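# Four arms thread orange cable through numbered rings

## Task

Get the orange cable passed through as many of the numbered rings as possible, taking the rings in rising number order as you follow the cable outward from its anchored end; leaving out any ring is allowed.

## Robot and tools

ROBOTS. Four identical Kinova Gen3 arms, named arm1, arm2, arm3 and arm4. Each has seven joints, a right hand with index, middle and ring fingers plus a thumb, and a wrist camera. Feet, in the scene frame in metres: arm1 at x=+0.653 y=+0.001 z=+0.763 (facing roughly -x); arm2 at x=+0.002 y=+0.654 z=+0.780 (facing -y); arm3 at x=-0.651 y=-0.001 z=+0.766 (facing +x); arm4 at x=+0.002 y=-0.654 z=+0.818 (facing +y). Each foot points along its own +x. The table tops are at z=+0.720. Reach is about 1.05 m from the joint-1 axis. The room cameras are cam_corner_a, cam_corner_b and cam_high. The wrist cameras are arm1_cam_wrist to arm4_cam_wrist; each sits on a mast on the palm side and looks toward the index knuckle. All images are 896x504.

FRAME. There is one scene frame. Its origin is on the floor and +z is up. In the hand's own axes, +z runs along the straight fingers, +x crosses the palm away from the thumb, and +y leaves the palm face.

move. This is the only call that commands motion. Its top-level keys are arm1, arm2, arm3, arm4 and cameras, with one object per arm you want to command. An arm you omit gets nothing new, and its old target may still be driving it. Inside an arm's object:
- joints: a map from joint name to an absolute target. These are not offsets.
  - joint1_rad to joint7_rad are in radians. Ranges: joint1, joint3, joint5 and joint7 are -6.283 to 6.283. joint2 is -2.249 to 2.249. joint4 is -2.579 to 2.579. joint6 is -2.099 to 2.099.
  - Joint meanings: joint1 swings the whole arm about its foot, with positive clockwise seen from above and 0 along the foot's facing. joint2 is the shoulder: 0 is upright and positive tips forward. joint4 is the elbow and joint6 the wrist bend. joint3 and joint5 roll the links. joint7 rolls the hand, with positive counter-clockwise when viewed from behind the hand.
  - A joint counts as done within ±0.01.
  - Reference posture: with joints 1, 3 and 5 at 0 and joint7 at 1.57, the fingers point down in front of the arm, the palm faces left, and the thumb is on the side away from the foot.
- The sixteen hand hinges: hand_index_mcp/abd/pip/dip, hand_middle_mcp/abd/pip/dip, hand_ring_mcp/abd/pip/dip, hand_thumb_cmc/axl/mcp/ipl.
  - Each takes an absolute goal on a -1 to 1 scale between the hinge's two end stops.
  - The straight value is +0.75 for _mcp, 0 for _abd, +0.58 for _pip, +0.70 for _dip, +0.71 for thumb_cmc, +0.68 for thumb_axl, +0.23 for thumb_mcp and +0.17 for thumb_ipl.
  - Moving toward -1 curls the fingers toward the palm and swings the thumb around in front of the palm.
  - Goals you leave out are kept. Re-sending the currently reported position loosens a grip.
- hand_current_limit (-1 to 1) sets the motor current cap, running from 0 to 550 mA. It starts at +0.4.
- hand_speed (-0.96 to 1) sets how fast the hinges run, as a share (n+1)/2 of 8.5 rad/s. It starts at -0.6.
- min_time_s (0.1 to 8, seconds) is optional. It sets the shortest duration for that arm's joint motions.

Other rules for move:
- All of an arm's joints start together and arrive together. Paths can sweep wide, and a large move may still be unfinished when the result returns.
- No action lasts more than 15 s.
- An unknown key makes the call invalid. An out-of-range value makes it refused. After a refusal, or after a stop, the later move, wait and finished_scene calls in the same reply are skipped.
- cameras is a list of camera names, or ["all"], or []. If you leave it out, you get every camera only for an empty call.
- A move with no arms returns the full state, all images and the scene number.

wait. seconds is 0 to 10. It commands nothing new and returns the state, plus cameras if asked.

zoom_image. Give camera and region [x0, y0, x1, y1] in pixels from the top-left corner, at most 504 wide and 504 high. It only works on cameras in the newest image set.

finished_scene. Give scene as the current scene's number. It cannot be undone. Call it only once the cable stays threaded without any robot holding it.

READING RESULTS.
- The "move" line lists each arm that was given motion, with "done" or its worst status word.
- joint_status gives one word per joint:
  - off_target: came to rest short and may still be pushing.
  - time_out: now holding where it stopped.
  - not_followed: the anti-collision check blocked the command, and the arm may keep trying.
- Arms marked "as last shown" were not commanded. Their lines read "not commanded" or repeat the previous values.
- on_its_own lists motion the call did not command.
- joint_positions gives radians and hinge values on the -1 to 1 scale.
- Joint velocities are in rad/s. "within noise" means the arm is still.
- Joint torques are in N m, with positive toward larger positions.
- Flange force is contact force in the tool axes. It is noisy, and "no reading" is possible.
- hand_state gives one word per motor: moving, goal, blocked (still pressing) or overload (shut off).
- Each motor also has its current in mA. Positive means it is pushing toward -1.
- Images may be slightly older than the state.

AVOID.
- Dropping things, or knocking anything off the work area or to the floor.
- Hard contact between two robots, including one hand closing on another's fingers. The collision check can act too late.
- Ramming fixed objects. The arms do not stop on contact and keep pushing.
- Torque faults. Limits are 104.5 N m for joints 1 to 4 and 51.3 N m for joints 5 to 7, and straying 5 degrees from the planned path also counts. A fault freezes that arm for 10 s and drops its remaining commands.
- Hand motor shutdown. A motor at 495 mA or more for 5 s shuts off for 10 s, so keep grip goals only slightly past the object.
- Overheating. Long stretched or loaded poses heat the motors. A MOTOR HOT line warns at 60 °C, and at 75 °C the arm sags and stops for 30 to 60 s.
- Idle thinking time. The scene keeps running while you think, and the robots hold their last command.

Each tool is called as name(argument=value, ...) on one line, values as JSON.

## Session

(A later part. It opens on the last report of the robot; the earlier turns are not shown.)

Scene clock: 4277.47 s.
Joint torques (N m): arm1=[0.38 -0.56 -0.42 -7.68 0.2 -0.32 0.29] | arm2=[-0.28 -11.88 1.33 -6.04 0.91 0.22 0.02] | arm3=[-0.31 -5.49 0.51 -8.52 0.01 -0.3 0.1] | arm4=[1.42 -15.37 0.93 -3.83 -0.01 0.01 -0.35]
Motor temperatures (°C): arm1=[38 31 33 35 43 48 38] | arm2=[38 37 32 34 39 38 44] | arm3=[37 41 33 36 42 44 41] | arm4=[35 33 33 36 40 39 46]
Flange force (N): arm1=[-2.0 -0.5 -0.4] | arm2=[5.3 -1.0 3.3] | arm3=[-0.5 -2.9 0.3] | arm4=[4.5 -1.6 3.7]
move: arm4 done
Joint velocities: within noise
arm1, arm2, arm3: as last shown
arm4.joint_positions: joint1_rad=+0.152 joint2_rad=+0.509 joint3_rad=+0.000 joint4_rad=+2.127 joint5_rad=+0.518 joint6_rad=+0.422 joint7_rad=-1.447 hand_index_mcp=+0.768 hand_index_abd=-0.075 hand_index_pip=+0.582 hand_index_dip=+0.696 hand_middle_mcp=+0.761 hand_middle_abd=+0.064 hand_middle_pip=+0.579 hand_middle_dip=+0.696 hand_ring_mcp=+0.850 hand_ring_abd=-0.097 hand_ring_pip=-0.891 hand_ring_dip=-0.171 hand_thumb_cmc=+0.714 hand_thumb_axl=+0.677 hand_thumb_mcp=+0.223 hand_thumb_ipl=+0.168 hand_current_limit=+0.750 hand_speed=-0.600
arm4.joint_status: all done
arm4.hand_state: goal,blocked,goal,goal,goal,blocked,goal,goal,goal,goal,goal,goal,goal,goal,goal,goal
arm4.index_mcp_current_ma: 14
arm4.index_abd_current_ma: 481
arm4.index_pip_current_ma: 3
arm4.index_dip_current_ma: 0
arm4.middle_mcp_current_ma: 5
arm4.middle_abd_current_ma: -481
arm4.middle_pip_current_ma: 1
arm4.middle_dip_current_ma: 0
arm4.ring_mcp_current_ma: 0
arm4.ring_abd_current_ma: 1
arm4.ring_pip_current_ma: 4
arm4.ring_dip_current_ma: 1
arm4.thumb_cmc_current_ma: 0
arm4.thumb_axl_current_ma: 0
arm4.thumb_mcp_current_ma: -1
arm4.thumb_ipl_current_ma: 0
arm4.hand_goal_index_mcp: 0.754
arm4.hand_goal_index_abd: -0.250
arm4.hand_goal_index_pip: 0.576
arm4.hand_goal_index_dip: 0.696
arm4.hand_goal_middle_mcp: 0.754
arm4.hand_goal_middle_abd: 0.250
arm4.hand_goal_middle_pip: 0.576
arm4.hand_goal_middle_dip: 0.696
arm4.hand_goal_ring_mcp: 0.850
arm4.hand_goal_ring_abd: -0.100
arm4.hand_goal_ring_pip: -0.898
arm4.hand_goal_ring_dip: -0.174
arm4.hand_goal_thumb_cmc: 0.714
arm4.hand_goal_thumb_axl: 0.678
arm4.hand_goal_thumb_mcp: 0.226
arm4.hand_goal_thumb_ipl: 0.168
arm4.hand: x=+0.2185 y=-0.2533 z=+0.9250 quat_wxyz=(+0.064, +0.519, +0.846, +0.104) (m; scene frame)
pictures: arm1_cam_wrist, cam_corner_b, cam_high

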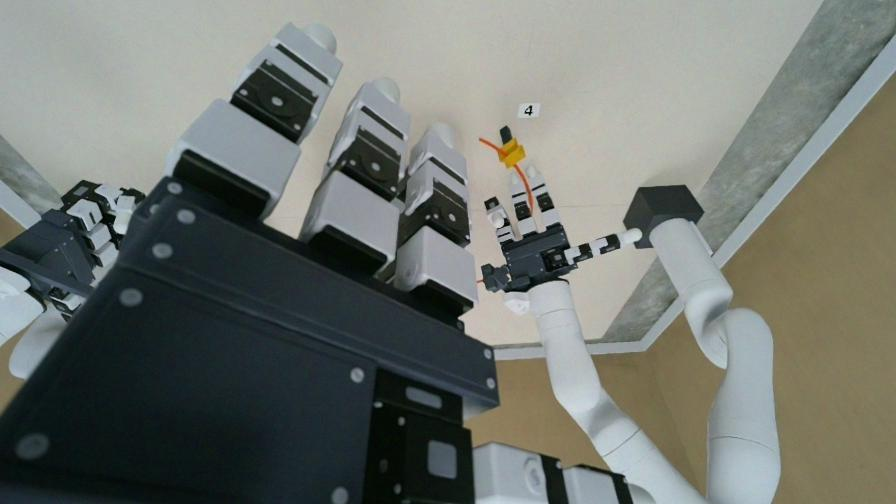

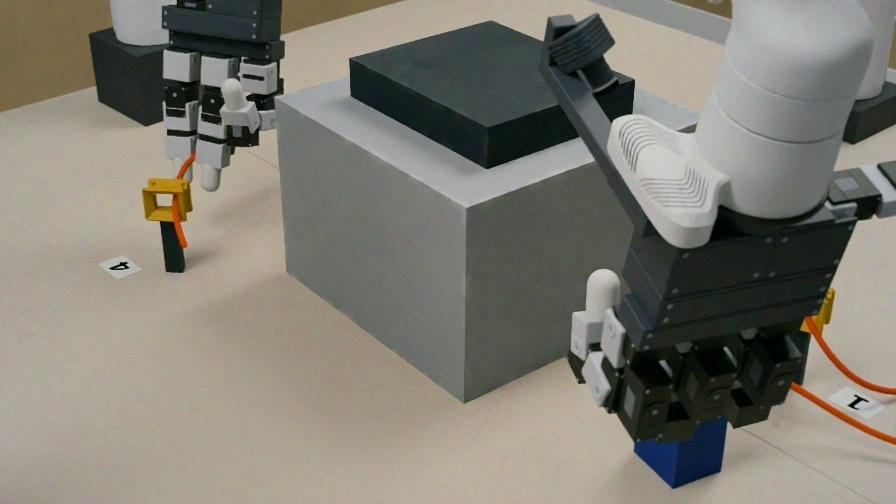

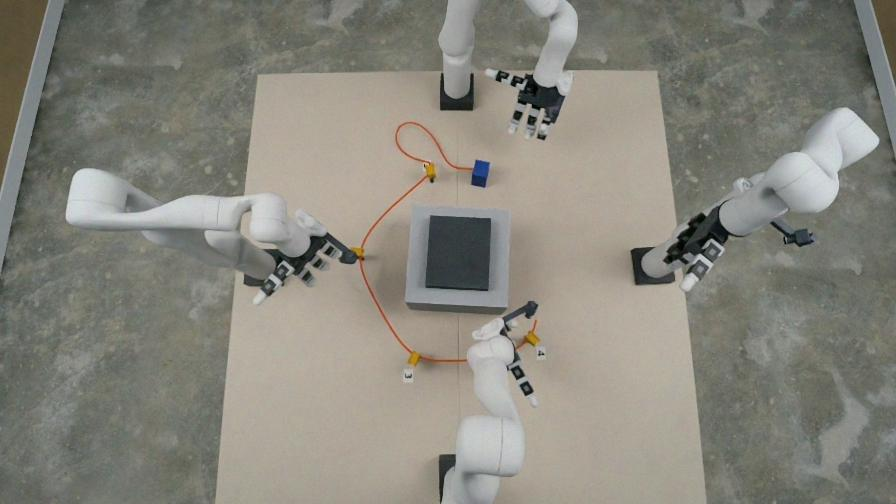

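move(arm4={"joints":{"joint1_rad":0.1121,"joint2_rad":0.5256,"joint3_rad":0,"joint4_rad":2.2326,"joint5_rad":1.0407,"joint6_rad":0.3175,"joint7_rad":-1.8863,"hand_ring_mcp":0.754,"hand_ring_pip":0.578,"hand_ring_dip":0.696},"min_time_s":1.2}, arm1={"joints":{"joint1_rad":-0.2689,"joint2_rad":0.1733,"joint3_rad":0,"joint4_rad":2.0884,"joint5_rad":-0.3217,"joint6_rad":0.6617,"joint7_rad":0.9656,"hand_current_limit":0.75,"hand_index_abd":0.1,"hand_middle_abd":-0.1,"hand_ring_abd":-0.12},"min_time_s":2.5}, cameras=["arm1_cam_wrist","cam_corner_b","cam_high","cam_corner_a"])

zoom_image(camera="cam_corner_b", region=[80, 100, 280, 280])

zoom_image(camera="cam_high", region=[450, 270, 570, 370])

zoom_image(camera="cam_corner_a", region=[700, 180, 896, 340])

Scene clock: 4440.47 s.
Joint torques (N m): arm1=[0.28 -11.34 -0.4 -7.22 -0.27 -0.65 0.29] | arm2=[-0.29 -11.86 1.32 -6.05 0.82 0.24 0.05] | arm3=[-0.26 -5.48 0.49 -8.49 0.02 -0.29 0.07] | arm4=[1.36 -15.1 1.03 -3.24 -0.07 0.53 -0.31]
Motor temperatures (°C): arm1=[38 31 33 35 43 48 38] | arm2=[38 37 32 34 39 38 44] | arm3=[37 40 33 36 42 44 41] | arm4=[35 32 33 36 40 39 46]
Flange force (N): arm1=[0.2 1.8 1.6] | arm2=[5.2 -1.1 3.5] | arm3=[-0.5 -2.9 0.3] | arm4=no reading
move: arm1 done; arm4 done
Joint velocities: within noise
arm1.joint_positions: joint1_rad=-0.269 joint2_rad=+0.173 joint3_rad=+0.000 joint4_rad=+2.088 joint5_rad=-0.322 joint6_rad=+0.662 joint7_rad=+0.966 hand_index_mcp=+0.754 hand_index_abd=+0.096 hand_index_pip=+0.577 hand_index_dip=+0.696 hand_middle_mcp=+0.753 hand_middle_abd=-0.097 hand_middle_pip=+0.577 hand_middle_dip=+0.696 hand_ring_mcp=+0.753 hand_ring_abd=-0.117 hand_ring_pip=+0.577 hand_ring_dip=+0.696 hand_thumb_cmc=+0.715 hand_thumb_axl=+0.677 hand_thumb_mcp=+0.224 hand_thumb_ipl=+0.168 hand_current_limit=+0.750 hand_speed=-0.600
arm1.joint_status: all done
arm1.hand_state: goal,goal,goal,goal,goal,goal,goal,goal,goal,goal,overload,goal,goal,goal,goal,goal
arm1.index_mcp_current_ma: 0
arm1.index_abd_current_ma: -2
arm1.index_pip_current_ma: 0
arm1.index_dip_current_ma: 0
arm1.middle_mcp_current_ma: 0
arm1.middle_abd_current_ma: 1
arm1.middle_pip_current_ma: 0
arm1.middle_dip_current_ma: 0
arm1.ring_mcp_current_ma: 0
arm1.ring_abd_current_ma: 1
arm1.ring_pip_current_ma: 0
arm1.ring_dip_current_ma: 0
arm1.thumb_cmc_current_ma: 0
arm1.thumb_axl_current_ma: 0
arm1.thumb_mcp_current_ma: -2
arm1.thumb_ipl_current_ma: 0
arm1.hand_goal_index_mcp: 0.754
arm1.hand_goal_index_abd: 0.100
arm1.hand_goal_index_pip: 0.576
arm1.hand_goal_index_dip: 0.696
arm1.hand_goal_middle_mcp: 0.754
arm1.hand_goal_middle_abd: -0.100
arm1.hand_goal_middle_pip: 0.576
arm1.hand_goal_middle_dip: 0.696
arm1.hand_goal_ring_mcp: 0.754
arm1.hand_goal_ring_abd: -0.120
arm1.hand_goal_ring_pip: 0.576
arm1.hand_goal_ring_dip: 0.696
arm1.hand_goal_thumb_cmc: 0.714
arm1.hand_goal_thumb_axl: 0.678
arm1.hand_goal_thumb_mcp: 0.226
arm1.hand_goal_thumb_ipl: 0.168
arm1.hand: x=+0.2347 y=-0.2082 z=+0.9983 quat_wxyz=(+0.151, +0.954, -0.256, -0.040) (m; scene frame)
arm2, arm3: as last shown
arm4.joint_positions: joint1_rad=+0.112 joint2_rad=+0.526 joint3_rad=+0.000 joint4_rad=+2.233 joint5_rad=+1.041 joint6_rad=+0.317 joint7_rad=-1.886 hand_index_mcp=+0.773 hand_index_abd=-0.075 hand_index_pip=+0.585 hand_index_dip=+0.696 hand_middle_mcp=+0.765 hand_middle_abd=+0.064 hand_middle_pip=+0.583 hand_middle_dip=+0.699 hand_ring_mcp=+0.760 hand_ring_abd=-0.097 hand_ring_pip=+0.576 hand_ring_dip=+0.693 hand_thumb_cmc=+0.714 hand_thumb_axl=+0.677 hand_thumb_mcp=+0.223 hand_thumb_ipl=+0.168 hand_current_limit=+0.750 hand_speed=-0.600
arm4.joint_status: all done
arm4.hand_state: goal,blocked,goal,goal,goal,blocked,goal,goal,goal,goal,goal,goal,goal,goal,goal,goal
arm4.index_mcp_current_ma: 21
arm4.index_abd_current_ma: 481
arm4.index_pip_current_ma: 6
arm4.index_dip_current_ma: 0
arm4.middle_mcp_current_ma: 9
arm4.middle_abd_current_ma: -481
arm4.middle_pip_current_ma: 4
arm4.middle_dip_current_ma: 1
arm4.ring_mcp_current_ma: 4
arm4.ring_abd_current_ma: 1
arm4.ring_pip_current_ma: -1
arm4.ring_dip_current_ma: -1
arm4.thumb_cmc_current_ma: 0
arm4.thumb_axl_current_ma: 0
arm4.thumb_mcp_current_ma: -1
arm4.thumb_ipl_current_ma: 0
arm4.hand_goal_index_mcp: 0.754
arm4.hand_goal_index_abd: -0.250
arm4.hand_goal_index_pip: 0.576
arm4.hand_goal_index_dip: 0.696
arm4.hand_goal_middle_mcp: 0.754
arm4.hand_goal_middle_abd: 0.250
arm4.hand_goal_middle_pip: 0.576
arm4.hand_goal_middle_dip: 0.696
arm4.hand_goal_ring_mcp: 0.754
arm4.hand_goal_ring_abd: -0.100
arm4.hand_goal_ring_pip: 0.578
arm4.hand_goal_ring_dip: 0.696
arm4.hand_goal_thumb_cmc: 0.714
arm4.hand_goal_thumb_axl: 0.678
arm4.hand_goal_thumb_mcp: 0.226
arm4.hand_goal_thumb_ipl: 0.168
arm4.hand: x=+0.2178 y=-0.2459 z=+0.9226 quat_wxyz=(+0.082, +0.463, +0.869, +0.153) (m; scene frame)
pictures: arm1_cam_wrist, cam_corner_a, cam_corner_b, cam_high

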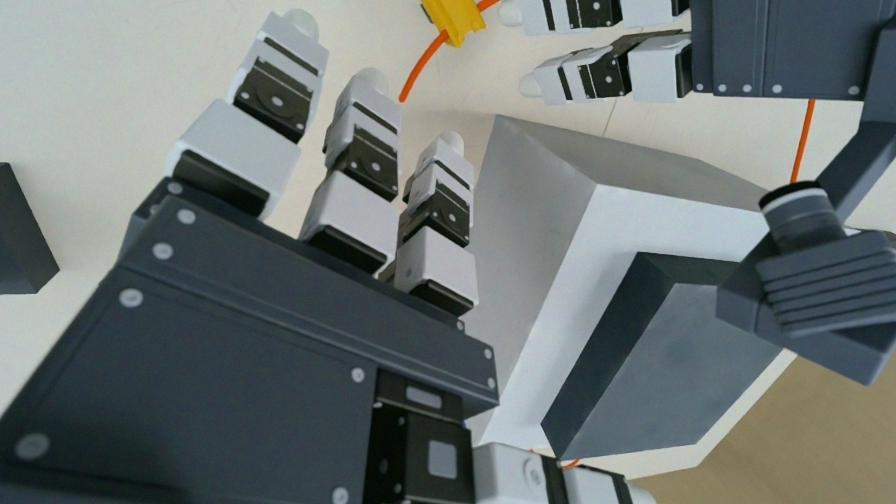

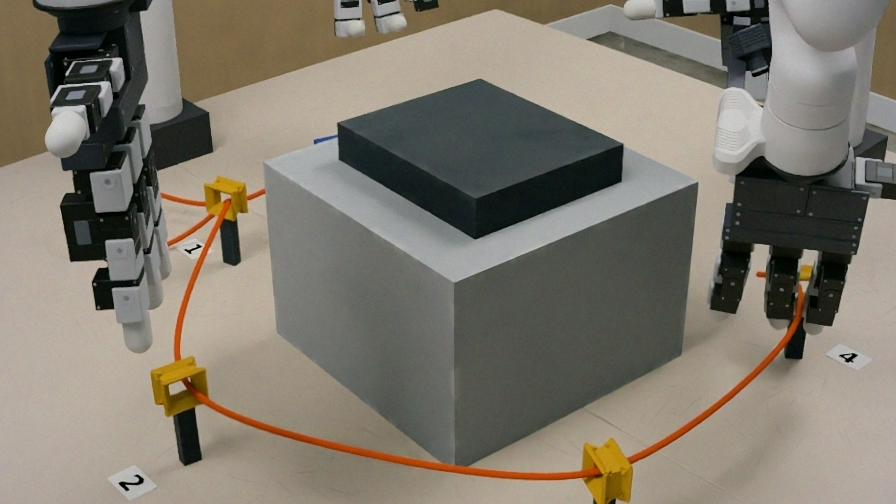

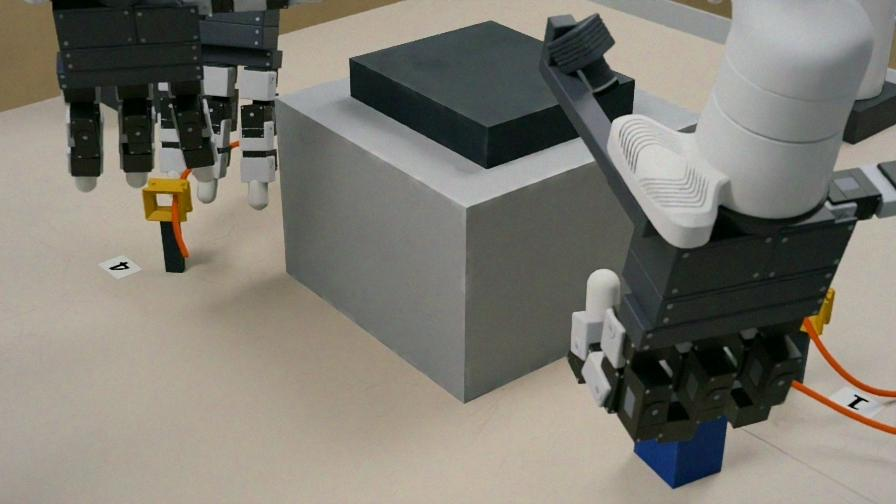

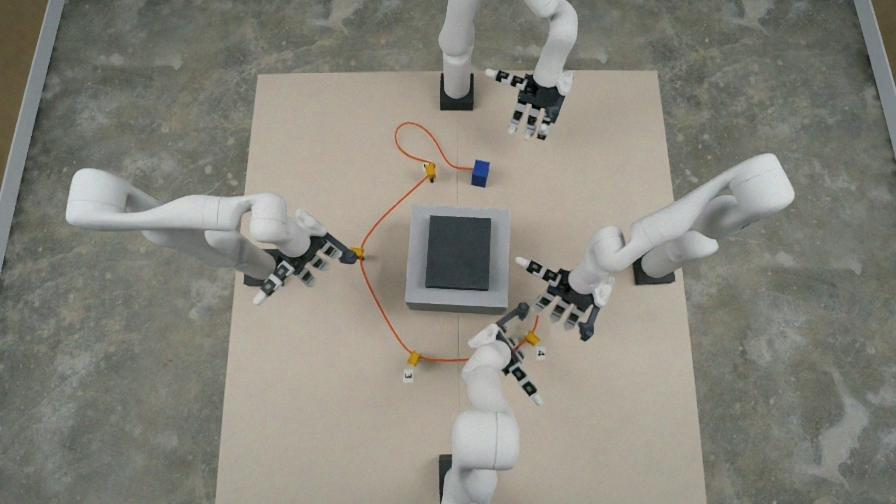

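Scaled by 2.520 from the camera's 896x504 image, which has a finer 1280x720 frame.

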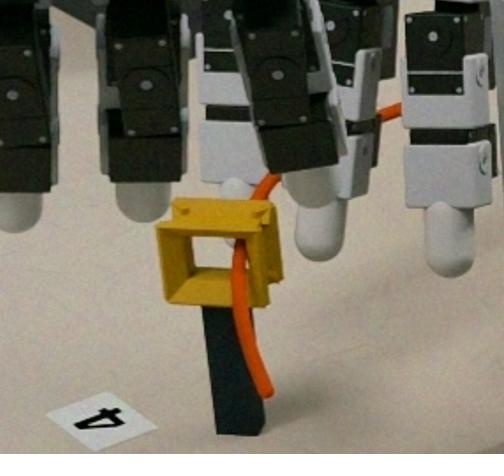

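Scaled by 4.200 from the camera's 896x504 image, which has a finer 1280x720 frame.

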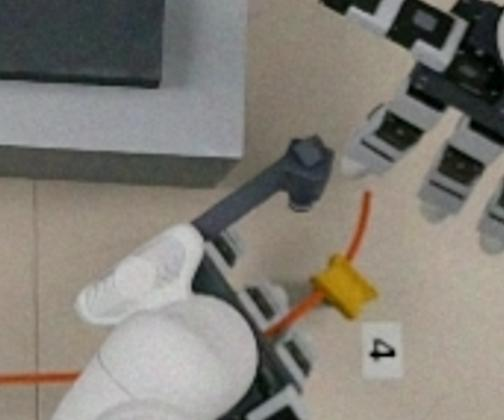

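Scaled by 2.571 from the camera's 896x504 image, which has a finer 1280x720 frame.

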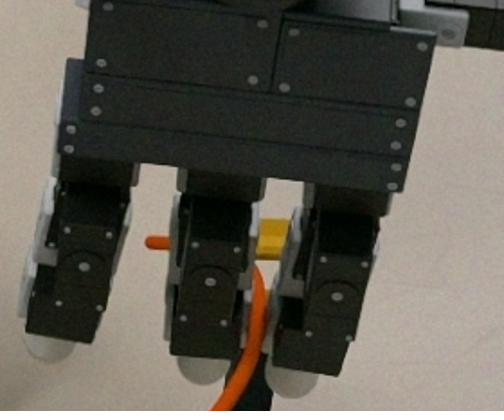

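move(arm1={"joints":{"joint1_rad":-0.2805,"joint2_rad":0.3529,"joint3_rad":0,"joint4_rad":2.1044,"joint5_rad":-0.455,"joint6_rad":0.501,"joint7_rad":1.1891},"min_time_s":1.5}, cameras=["arm1_cam_wrist","cam_corner_b","cam_high","cam_corner_a"])

zoom_image(camera="arm1_cam_wrist", region=[300, 0, 620, 180])

zoom_image(camera="cam_corner_b", region=[80, 100, 280, 280])

zoom_image(camera="cam_high", region=[450, 270, 570, 370])

zoom_image(camera="cam_corner_a", region=[700, 180, 896, 340])

Scene clock: 4494.07 s.
Joint torques (N m): arm1=[0.22 -13.37 -0.45 -6.04 -0.18 -0.48 0.27] | arm2=[-0.22 -11.88 1.38 -5.96 0.88 0.25 0.07] | arm3=[-0.24 -5.6 0.5 -8.53 -0.04 -0.24 0.08] | arm4=[1.31 -15.09 1.01 -3.27 -0.06 0.55 -0.3]
Motor temperatures (°C): arm1=[38 31 33 35 43 48 38] | arm2=[38 37 32 34 39 38 44] | arm3=[37 40 33 36 42 44 41] | arm4=[35 32 33 36 40 39 46]
Flange force (N): arm1=[0.3 1.9 1.3] | arm2=[5.5 -1.3 3.3] | arm3=[-0.3 -2.7 0.6] | arm4=no reading
move: arm1 done
Joint velocities: within noise
arm1.joint_positions: joint1_rad=-0.281 joint2_rad=+0.353 joint3_rad=+0.000 joint4_rad=+2.104 joint5_rad=-0.455 joint6_rad=+0.501 joint7_rad=+1.189 hand_index_mcp=+0.754 hand_index_abd=+0.096 hand_index_pip=+0.577 hand_index_dip=+0.696 hand_middle_mcp=+0.753 hand_middle_abd=-0.097 hand_middle_pip=+0.577 hand_middle_dip=+0.696 hand_ring_mcp=+0.753 hand_ring_abd=-0.117 hand_ring_pip=+0.577 hand_ring_dip=+0.696 hand_thumb_cmc=+0.715 hand_thumb_axl=+0.677 hand_thumb_mcp=+0.224 hand_thumb_ipl=+0.168 hand_current_limit=+0.750 hand_speed=-0.600
arm1.joint_status: all done
arm1.hand_state: goal,goal,goal,goal,goal,goal,goal,goal,goal,goal,overload,goal,goal,goal,goal,goal
arm1.index_mcp_current_ma: 0
arm1.index_abd_current_ma: -2
arm1.index_pip_current_ma: 0
arm1.index_dip_current_ma: 0
arm1.middle_mcp_current_ma: 0
arm1.middle_abd_current_ma: 1
arm1.middle_pip_current_ma: 0
arm1.middle_dip_current_ma: 0
arm1.ring_mcp_current_ma: 0
arm1.ring_abd_current_ma: 1
arm1.ring_pip_current_ma: 0
arm1.ring_dip_current_ma: 0
arm1.thumb_cmc_current_ma: 0
arm1.thumb_axl_current_ma: 0
arm1.thumb_mcp_current_ma: -2
arm1.thumb_ipl_current_ma: 0
arm1.hand_goal_index_mcp: 0.754
arm1.hand_goal_index_abd: 0.100
arm1.hand_goal_index_pip: 0.576
arm1.hand_goal_index_dip: 0.696
arm1.hand_goal_middle_mcp: 0.754
arm1.hand_goal_middle_abd: -0.100
arm1.hand_goal_middle_pip: 0.576
arm1.hand_goal_middle_dip: 0.696
arm1.hand_goal_ring_mcp: 0.754
arm1.hand_goal_ring_abd: -0.120
arm1.hand_goal_ring_pip: 0.576
arm1.hand_goal_ring_dip: 0.696
arm1.hand_goal_thumb_cmc: 0.714
arm1.hand_goal_thumb_axl: 0.678
arm1.hand_goal_thumb_mcp: 0.226
arm1.hand_goal_thumb_ipl: 0.168
arm1.hand: x=+0.2212 y=-0.2306 z=+0.9352 quat_wxyz=(+0.152, +0.964, -0.214, -0.034) (m; scene frame)
arm2, arm3: as last shown
arm4.joint_positions: joint1_rad=+0.112 joint2_rad=+0.526 joint3_rad=+0.000 joint4_rad=+2.233 joint5_rad=+1.041 joint6_rad=+0.317 joint7_rad=-1.886 hand_index_mcp=+0.773 hand_index_abd=-0.075 hand_index_pip=+0.585 hand_index_dip=+0.696 hand_middle_mcp=+0.765 hand_middle_abd=+0.064 hand_middle_pip=+0.583 hand_middle_dip=+0.699 hand_ring_mcp=+0.760 hand_ring_abd=-0.097 hand_ring_pip=+0.576 hand_ring_dip=+0.693 hand_thumb_cmc=+0.714 hand_thumb_axl=+0.677 hand_thumb_mcp=+0.223 hand_thumb_ipl=+0.168 hand_current_limit=+0.750 hand_speed=-0.600
arm4.joint_status: not commanded
arm4.hand_state: goal,blocked,goal,goal,goal,blocked,goal,goal,goal,goal,goal,goal,goal,goal,goal,goal
arm4.index_mcp_current_ma: 21
arm4.index_abd_current_ma: 481
arm4.index_pip_current_ma: 6
arm4.index_dip_current_ma: 0
arm4.middle_mcp_current_ma: 9
arm4.middle_abd_current_ma: -481
arm4.middle_pip_current_ma: 4
arm4.middle_dip_current_ma: 1
arm4.ring_mcp_current_ma: 4
arm4.ring_abd_current_ma: 1
arm4.ring_pip_current_ma: -1
arm4.ring_dip_current_ma: -1
arm4.thumb_cmc_current_ma: 0
arm4.thumb_axl_current_ma: 0
arm4.thumb_mcp_current_ma: -1
arm4.thumb_ipl_current_ma: 0
arm4.hand_goal_index_mcp: 0.754
arm4.hand_goal_index_abd: -0.250
arm4.hand_goal_index_pip: 0.576
arm4.hand_goal_index_dip: 0.696
arm4.hand_goal_middle_mcp: 0.754
arm4.hand_goal_middle_abd: 0.250
arm4.hand_goal_middle_pip: 0.576
arm4.hand_goal_middle_dip: 0.696
arm4.hand_goal_ring_mcp: 0.754
arm4.hand_goal_ring_abd: -0.100
arm4.hand_goal_ring_pip: 0.578
arm4.hand_goal_ring_dip: 0.696
arm4.hand_goal_thumb_cmc: 0.714
arm4.hand_goal_thumb_axl: 0.678
arm4.hand_goal_thumb_mcp: 0.226
arm4.hand_goal_thumb_ipl: 0.168
arm4.hand: x=+0.2178 y=-0.2459 z=+0.9226 quat_wxyz=(+0.082, +0.463, +0.869, +0.153) (m; scene frame)
pictures: arm1_cam_wrist, cam_corner_a, cam_corner_b, cam_high

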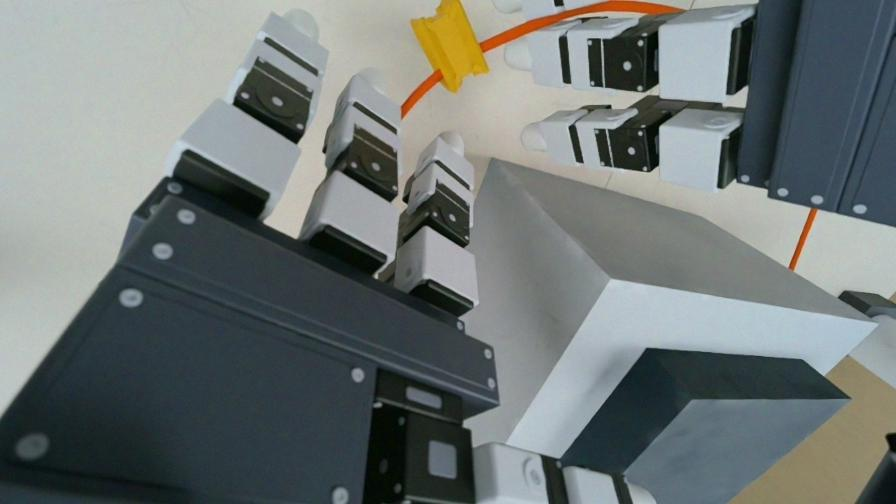

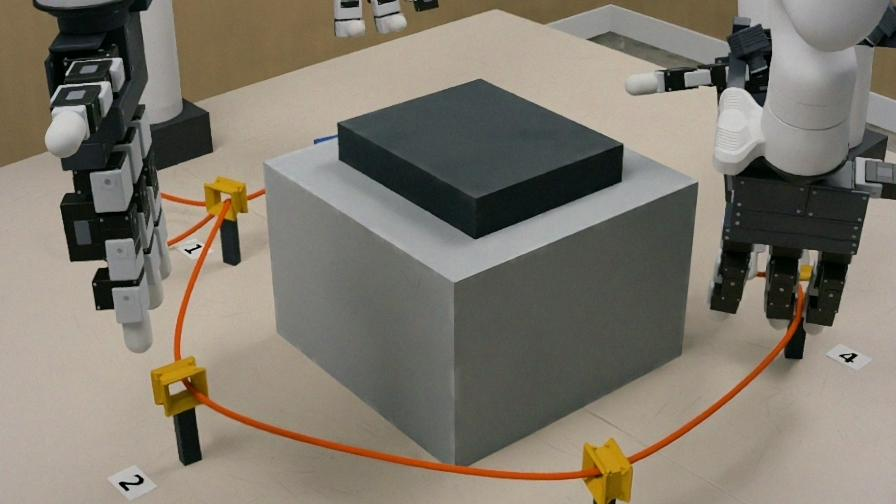

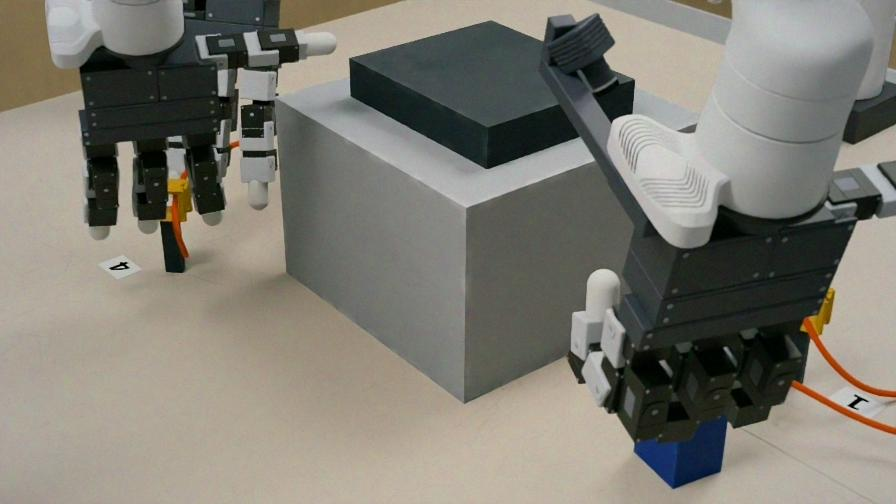

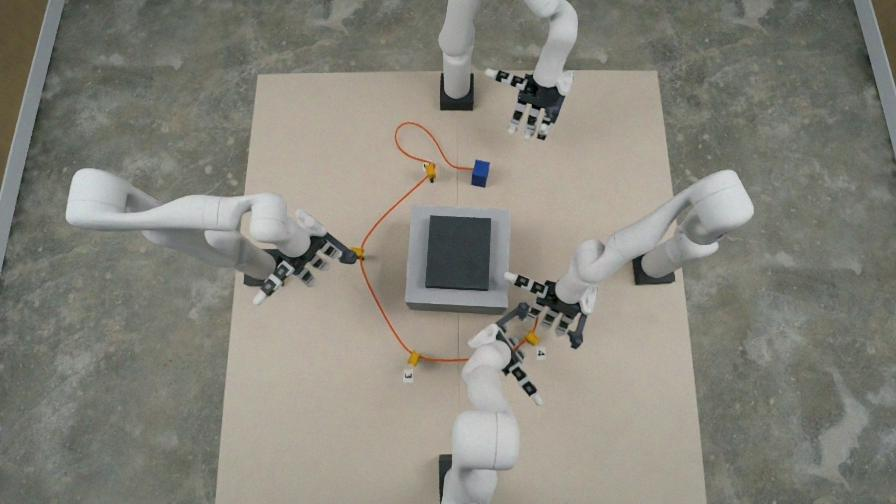

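Scaled by 1.575 from the camera's 896x504 image, which has a finer 1280x720 frame.

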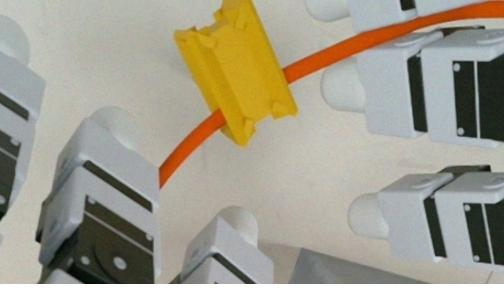

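Scaled by 2.520 from the camera's 896x504 image, which has a finer 1280x720 frame.

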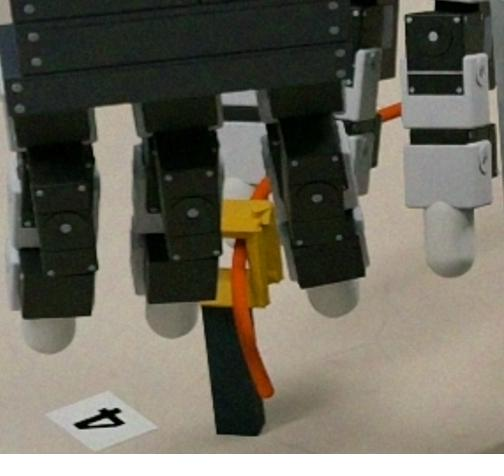

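Scaled by 4.200 from the camera's 896x504 image, which has a finer 1280x720 frame.

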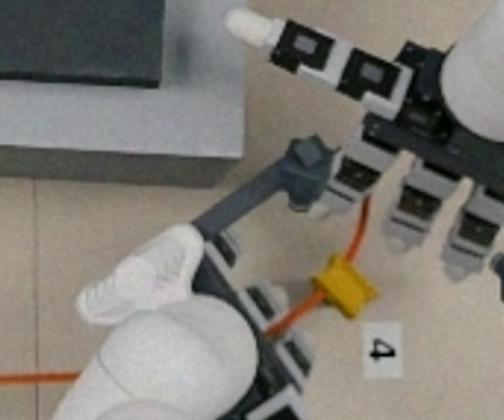

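Scaled by 2.571 from the camera's 896x504 image, which has a finer 1280x720 frame.

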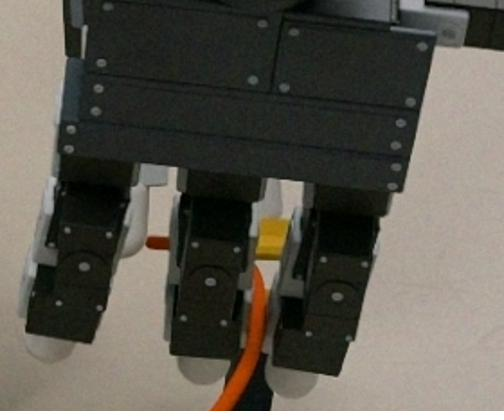

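move(arm1={"joints":{"joint1_rad":-0.3045,"joint2_rad":0.4522,"joint3_rad":0,"joint4_rad":2.1233,"joint5_rad":-0.5703,"joint6_rad":0.3909,"joint7_rad":1.2952},"min_time_s":1.0}, cameras=["arm1_cam_wrist","cam_corner_b","cam_high"])

zoom_image(camera="arm1_cam_wrist", region=[300, 0, 620, 180])

zoom_image(camera="cam_corner_b", region=[80, 140, 280, 280])

zoom_image(camera="cam_high", region=[450, 270, 570, 370])

Scene clock: 4525.60 s.
Joint torques (N m): arm1=[0.24 -14.32 -0.49 -5.23 -0.12 -0.39 0.26] | arm2=[-0.23 -11.81 1.32 -6 0.83 0.23 0.12] | arm3=[-0.28 -5.59 0.55 -8.53 0.04 -0.24 0.02] | arm4=[1.38 -15.1 1.04 -3.23 -0.06 0.55 -0.33]
Motor temperatures (°C): arm1=[38 31 33 35 43 48 38] | arm2=[38 37 32 34 39 38 44] | arm3=[37 40 33 36 42 44 41] | arm4=[35 32 33 36 40 39 46]
Flange force (N): arm1=[0.3 2.5 0.8] | arm2=[5.2 -1.4 3.3] | arm3=[-0.5 -2.6 0.6] | arm4=no reading
move: arm1 done
Joint velocities: within noise
arm1.joint_positions: joint1_rad=-0.304 joint2_rad=+0.452 joint3_rad=+0.000 joint4_rad=+2.123 joint5_rad=-0.570 joint6_rad=+0.391 joint7_rad=+1.295 hand_index_mcp=+0.754 hand_index_abd=+0.096 hand_index_pip=+0.577 hand_index_dip=+0.696 hand_middle_mcp=+0.753 hand_middle_abd=-0.097 hand_middle_pip=+0.577 hand_middle_dip=+0.696 hand_ring_mcp=+0.753 hand_ring_abd=-0.117 hand_ring_pip=+0.577 hand_ring_dip=+0.696 hand_thumb_cmc=+0.715 hand_thumb_axl=+0.677 hand_thumb_mcp=+0.224 hand_thumb_ipl=+0.168 hand_current_limit=+0.750 hand_speed=-0.600
arm1.joint_status: all done
arm1.hand_state: goal,goal,goal,goal,goal,goal,goal,goal,goal,goal,overload,goal,goal,goal,goal,goal
arm1.index_mcp_current_ma: 0
arm1.index_abd_current_ma: -2
arm1.index_pip_current_ma: 0
arm1.index_dip_current_ma: 0
arm1.middle_mcp_current_ma: 0
arm1.middle_abd_current_ma: 1
arm1.middle_pip_current_ma: 0
arm1.middle_dip_current_ma: 0
arm1.ring_mcp_current_ma: 0
arm1.ring_abd_current_ma: 1
arm1.ring_pip_current_ma: 0
arm1.ring_dip_current_ma: 0
arm1.thumb_cmc_current_ma: 0
arm1.thumb_axl_current_ma: 0
arm1.thumb_mcp_current_ma: -2
arm1.thumb_ipl_current_ma: 0
arm1.hand_goal_index_mcp: 0.754
arm1.hand_goal_index_abd: 0.100
arm1.hand_goal_index_pip: 0.576
arm1.hand_goal_index_dip: 0.696
arm1.hand_goal_middle_mcp: 0.754
arm1.hand_goal_middle_abd: -0.100
arm1.hand_goal_middle_pip: 0.576
arm1.hand_goal_middle_dip: 0.696
arm1.hand_goal_ring_mcp: 0.754
arm1.hand_goal_ring_abd: -0.120
arm1.hand_goal_ring_pip: 0.576
arm1.hand_goal_ring_dip: 0.696
arm1.hand_goal_thumb_cmc: 0.714
arm1.hand_goal_thumb_axl: 0.678
arm1.hand_goal_thumb_mcp: 0.226
arm1.hand_goal_thumb_ipl: 0.168
arm1.hand: x=+0.2160 y=-0.2418 z=+0.8971 quat_wxyz=(+0.152, +0.964, -0.214, -0.034) (m; scene frame)
arm2, arm3: as last shown
arm4.joint_positions: joint1_rad=+0.112 joint2_rad=+0.526 joint3_rad=+0.000 joint4_rad=+2.233 joint5_rad=+1.041 joint6_rad=+0.317 joint7_rad=-1.886 hand_index_mcp=+0.773 hand_index_abd=-0.075 hand_index_pip=+0.585 hand_index_dip=+0.696 hand_middle_mcp=+0.765 hand_middle_abd=+0.064 hand_middle_pip=+0.583 hand_middle_dip=+0.699 hand_ring_mcp=+0.760 hand_ring_abd=-0.097 hand_ring_pip=+0.576 hand_ring_dip=+0.693 hand_thumb_cmc=+0.714 hand_thumb_axl=+0.677 hand_thumb_mcp=+0.223 hand_thumb_ipl=+0.168 hand_current_limit=+0.750 hand_speed=-0.600
arm4.joint_status: not commanded
arm4.hand_state: goal,blocked,goal,goal,goal,blocked,goal,goal,goal,goal,goal,goal,goal,goal,goal,goal
arm4.index_mcp_current_ma: 21
arm4.index_abd_current_ma: 481
arm4.index_pip_current_ma: 6
arm4.index_dip_current_ma: 0
arm4.middle_mcp_current_ma: 9
arm4.middle_abd_current_ma: -481
arm4.middle_pip_current_ma: 4
arm4.middle_dip_current_ma: 1
arm4.ring_mcp_current_ma: 4
arm4.ring_abd_current_ma: 1
arm4.ring_pip_current_ma: -1
arm4.ring_dip_current_ma: -1
arm4.thumb_cmc_current_ma: 0
arm4.thumb_axl_current_ma: 0
arm4.thumb_mcp_current_ma: -1
arm4.thumb_ipl_current_ma: 0
arm4.hand_goal_index_mcp: 0.754
arm4.hand_goal_index_abd: -0.250
arm4.hand_goal_index_pip: 0.576
arm4.hand_goal_index_dip: 0.696
arm4.hand_goal_middle_mcp: 0.754
arm4.hand_goal_middle_abd: 0.250
arm4.hand_goal_middle_pip: 0.576
arm4.hand_goal_middle_dip: 0.696
arm4.hand_goal_ring_mcp: 0.754
arm4.hand_goal_ring_abd: -0.100
arm4.hand_goal_ring_pip: 0.578
arm4.hand_goal_ring_dip: 0.696
arm4.hand_goal_thumb_cmc: 0.714
arm4.hand_goal_thumb_axl: 0.678
arm4.hand_goal_thumb_mcp: 0.226
arm4.hand_goal_thumb_ipl: 0.168
arm4.hand: x=+0.2178 y=-0.2459 z=+0.9226 quat_wxyz=(+0.082, +0.463, +0.869, +0.153) (m; scene frame)
pictures: arm1_cam_wrist, cam_corner_b, cam_high

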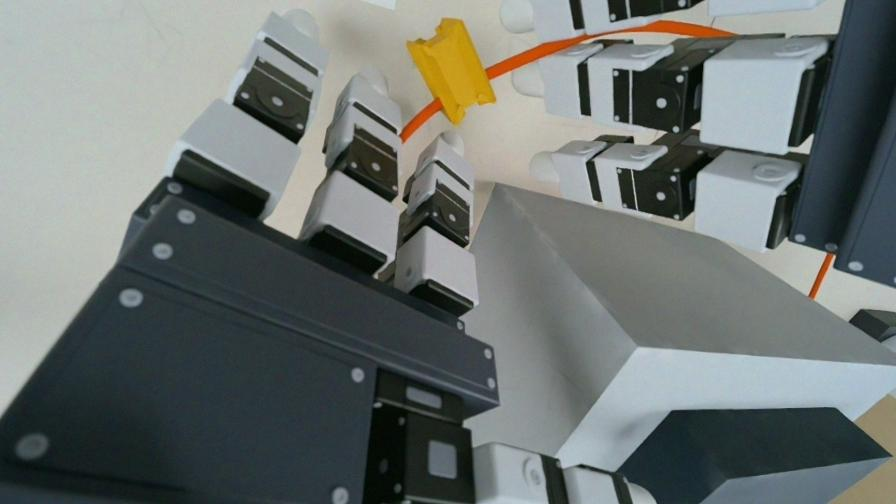

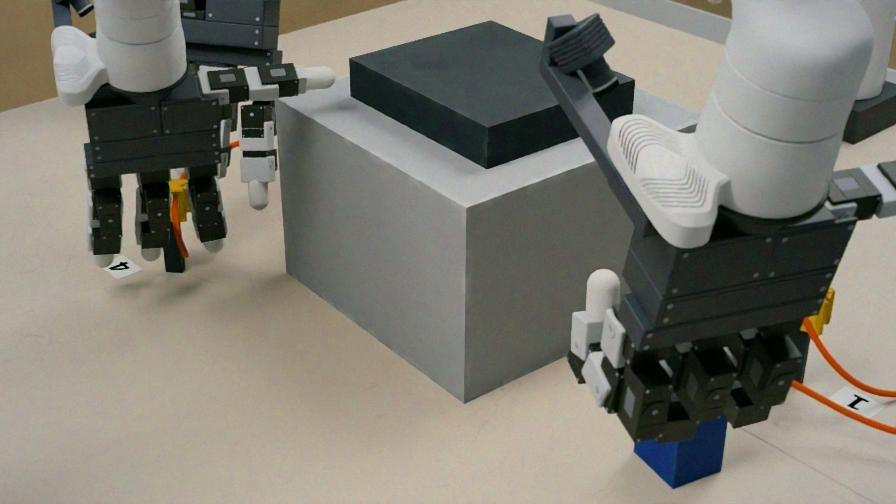

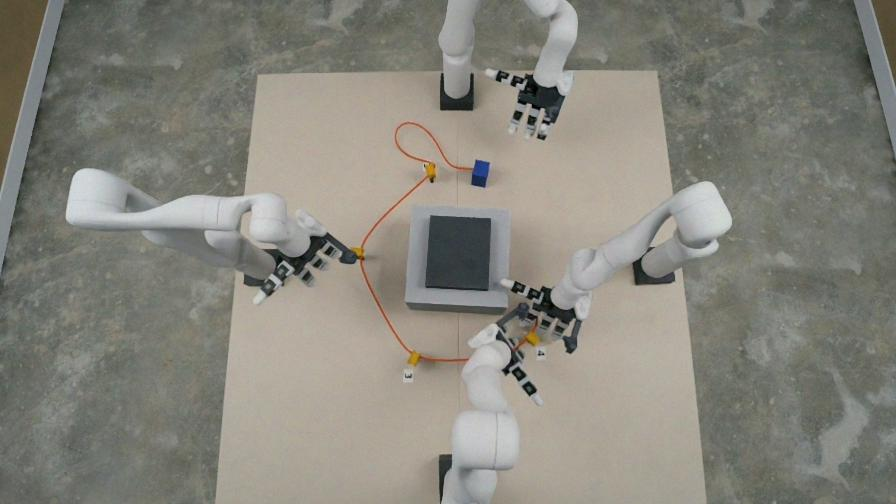

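Scaled by 1.575 from the camera's 896x504 image, which has a finer 1280x720 frame.

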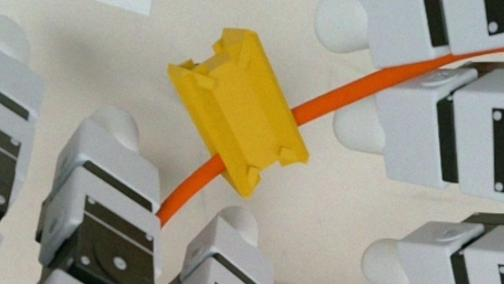

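Scaled by 2.520 from the camera's 896x504 image, which has a finer 1280x720 frame.

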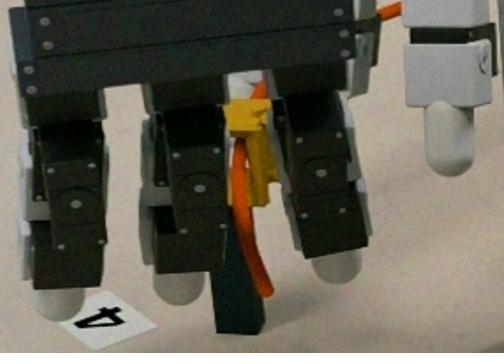

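Scaled by 4.200 from the camera's 896x504 image, which has a finer 1280x720 frame.

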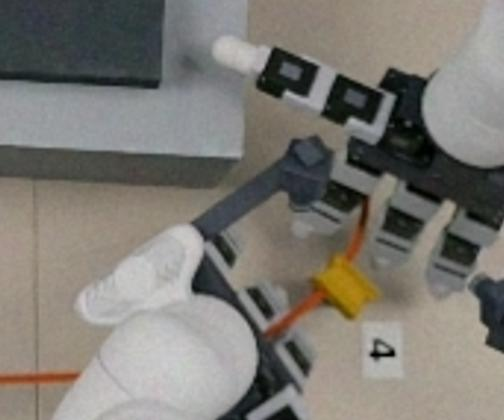

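move(arm1={"joints":{"hand_index_abd":-0.25,"hand_middle_abd":0.25}}, cameras=["arm1_cam_wrist","cam_corner_b","cam_high"])

zoom_image(camera="arm1_cam_wrist", region=[300, 0, 620, 180])

zoom_image(camera="cam_corner_b", region=[80, 140, 280, 280])

Scene clock: 4535.97 s.
Joint torques (N m): arm1=[0.6 -14.56 -0.04 -5.69 -0.13 -0.74 0.23] | arm2=[-0.21 -11.85 1.31 -5.99 0.9 0.25 0.07] | arm3=[-0.29 -5.61 0.53 -8.55 0.01 -0.28 0.1] | arm4=[1.22 -15.09 0.78 -3.25 -0.09 0.41 -0.33]
Motor temperatures (°C): arm1=[38 31 33 35 43 48 38] | arm2=[38 37 32 34 39 38 44] | arm3=[37 40 33 36 42 44 41] | arm4=[35 32 33 36 40 39 46]
Flange force (N): arm1=[1.2 2.3 1.1] | arm2=[5.4 -1.3 3.3] | arm3=[-0.3 -2.8 0.5] | arm4=no reading
move: arm1 off_target
Joint velocities: within noise
arm1.joint_positions: joint1_rad=-0.305 joint2_rad=+0.452 joint3_rad=+0.000 joint4_rad=+2.123 joint5_rad=-0.570 joint6_rad=+0.391 joint7_rad=+1.295 hand_index_mcp=+0.758 hand_index_abd=-0.084 hand_index_pip=+0.578 hand_index_dip=+0.696 hand_middle_mcp=+0.754 hand_middle_abd=+0.052 hand_middle_pip=+0.576 hand_middle_dip=+0.696 hand_ring_mcp=+0.753 hand_ring_abd=-0.117 hand_ring_pip=+0.577 hand_ring_dip=+0.696 hand_thumb_cmc=+0.715 hand_thumb_axl=+0.677 hand_thumb_mcp=+0.224 hand_thumb_ipl=+0.168 hand_current_limit=+0.750 hand_speed=-0.600
arm1.joint_status: hand_index_abd off_target (ended at -0.084, target -0.250); hand_middle_abd off_target (ended at +0.052, target +0.250)
arm1.hand_state: goal,blocked,goal,goal,goal,blocked,goal,goal,goal,goal,overload,goal,goal,goal,goal,goal
arm1.index_mcp_current_ma: 3
arm1.index_abd_current_ma: 472
arm1.index_pip_current_ma: 1
arm1.index_dip_current_ma: 0
arm1.middle_mcp_current_ma: 0
arm1.middle_abd_current_ma: -481
arm1.middle_pip_current_ma: 0
arm1.middle_dip_current_ma: 0
arm1.ring_mcp_current_ma: 0
arm1.ring_abd_current_ma: 1
arm1.ring_pip_current_ma: 0
arm1.ring_dip_current_ma: 0
arm1.thumb_cmc_current_ma: 0
arm1.thumb_axl_current_ma: 0
arm1.thumb_mcp_current_ma: -2
arm1.thumb_ipl_current_ma: 0
arm1.hand_goal_index_mcp: 0.754
arm1.hand_goal_index_abd: -0.250
arm1.hand_goal_index_pip: 0.576
arm1.hand_goal_index_dip: 0.696
arm1.hand_goal_middle_mcp: 0.754
arm1.hand_goal_middle_abd: 0.250
arm1.hand_goal_middle_pip: 0.576
arm1.hand_goal_middle_dip: 0.696
arm1.hand_goal_ring_mcp: 0.754
arm1.hand_goal_ring_abd: -0.120
arm1.hand_goal_ring_pip: 0.576
arm1.hand_goal_ring_dip: 0.696
arm1.hand_goal_thumb_cmc: 0.714
arm1.hand_goal_thumb_axl: 0.678
arm1.hand_goal_thumb_mcp: 0.226
arm1.hand_goal_thumb_ipl: 0.168
arm1.hand: x=+0.2160 y=-0.2418 z=+0.8971 quat_wxyz=(+0.152, +0.964, -0.214, -0.034) (m; scene frame)
arm2, arm3: as last shown
arm4.joint_positions: joint1_rad=+0.112 joint2_rad=+0.526 joint3_rad=+0.000 joint4_rad=+2.233 joint5_rad=+1.041 joint6_rad=+0.317 joint7_rad=-1.886 hand_index_mcp=+0.773 hand_index_abd=-0.075 hand_index_pip=+0.585 hand_index_dip=+0.696 hand_middle_mcp=+0.764 hand_middle_abd=+0.064 hand_middle_pip=+0.583 hand_middle_dip=+0.699 hand_ring_mcp=+0.760 hand_ring_abd=-0.097 hand_ring_pip=+0.576 hand_ring_dip=+0.693 hand_thumb_cmc=+0.715 hand_thumb_axl=+0.677 hand_thumb_mcp=+0.223 hand_thumb_ipl=+0.168 hand_current_limit=+0.750 hand_speed=-0.600
arm4.joint_status: not commanded
arm4.hand_state: goal,blocked,goal,goal,goal,blocked,goal,goal,goal,goal,goal,goal,goal,goal,goal,goal
arm4.index_mcp_current_ma: 21
arm4.index_abd_current_ma: 481
arm4.index_pip_current_ma: 6
arm4.index_dip_current_ma: 0
arm4.middle_mcp_current_ma: 9
arm4.middle_abd_current_ma: -481
arm4.middle_pip_current_ma: 4
arm4.middle_dip_current_ma: 1
arm4.ring_mcp_current_ma: 4
arm4.ring_abd_current_ma: 1
arm4.ring_pip_current_ma: -1
arm4.ring_dip_current_ma: -1
arm4.thumb_cmc_current_ma: 0
arm4.thumb_axl_current_ma: 0
arm4.thumb_mcp_current_ma: -1
arm4.thumb_ipl_current_ma: 0
arm4.hand_goal_index_mcp: 0.754
arm4.hand_goal_index_abd: -0.250
arm4.hand_goal_index_pip: 0.576
arm4.hand_goal_index_dip: 0.696
arm4.hand_goal_middle_mcp: 0.754
arm4.hand_goal_middle_abd: 0.250
arm4.hand_goal_middle_pip: 0.576
arm4.hand_goal_middle_dip: 0.696
arm4.hand_goal_ring_mcp: 0.754
arm4.hand_goal_ring_abd: -0.100
arm4.hand_goal_ring_pip: 0.578
arm4.hand_goal_ring_dip: 0.696
arm4.hand_goal_thumb_cmc: 0.714
arm4.hand_goal_thumb_axl: 0.678
arm4.hand_goal_thumb_mcp: 0.226
arm4.hand_goal_thumb_ipl: 0.168
arm4.hand: x=+0.2178 y=-0.2459 z=+0.9226 quat_wxyz=(+0.082, +0.463, +0.869, +0.153) (m; scene frame)
pictures: arm1_cam_wrist, cam_corner_b, cam_high

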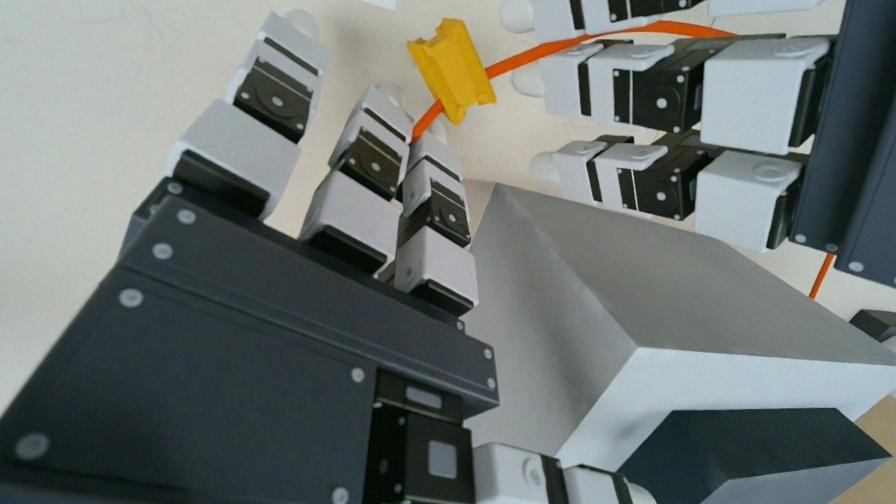

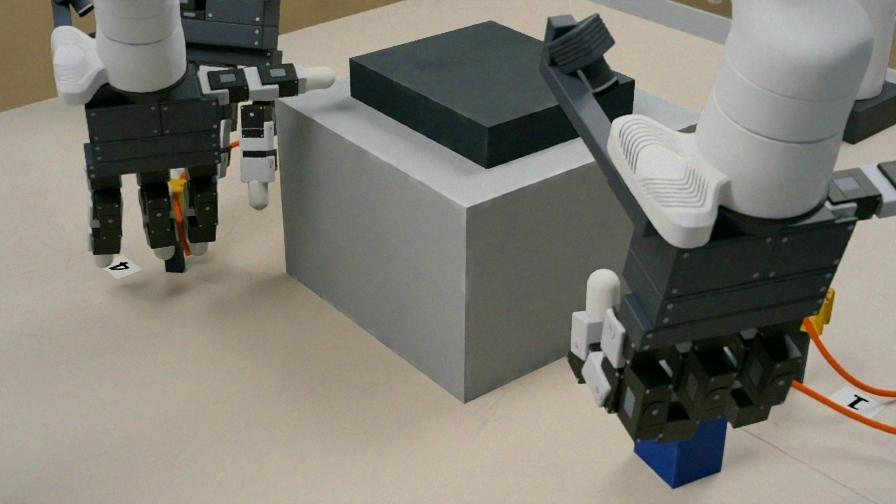

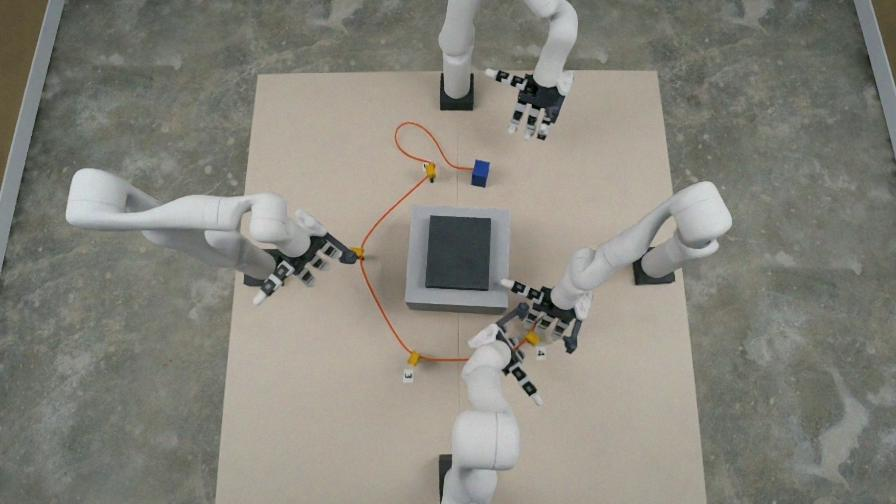

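Scaled by 1.575 from the camera's 896x504 image, which has a finer 1280x720 frame.

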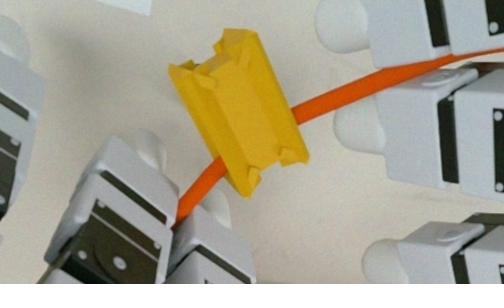

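Scaled by 2.520 from the camera's 896x504 image, which has a finer 1280x720 frame.

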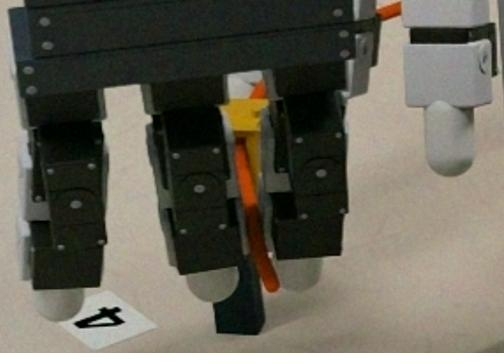

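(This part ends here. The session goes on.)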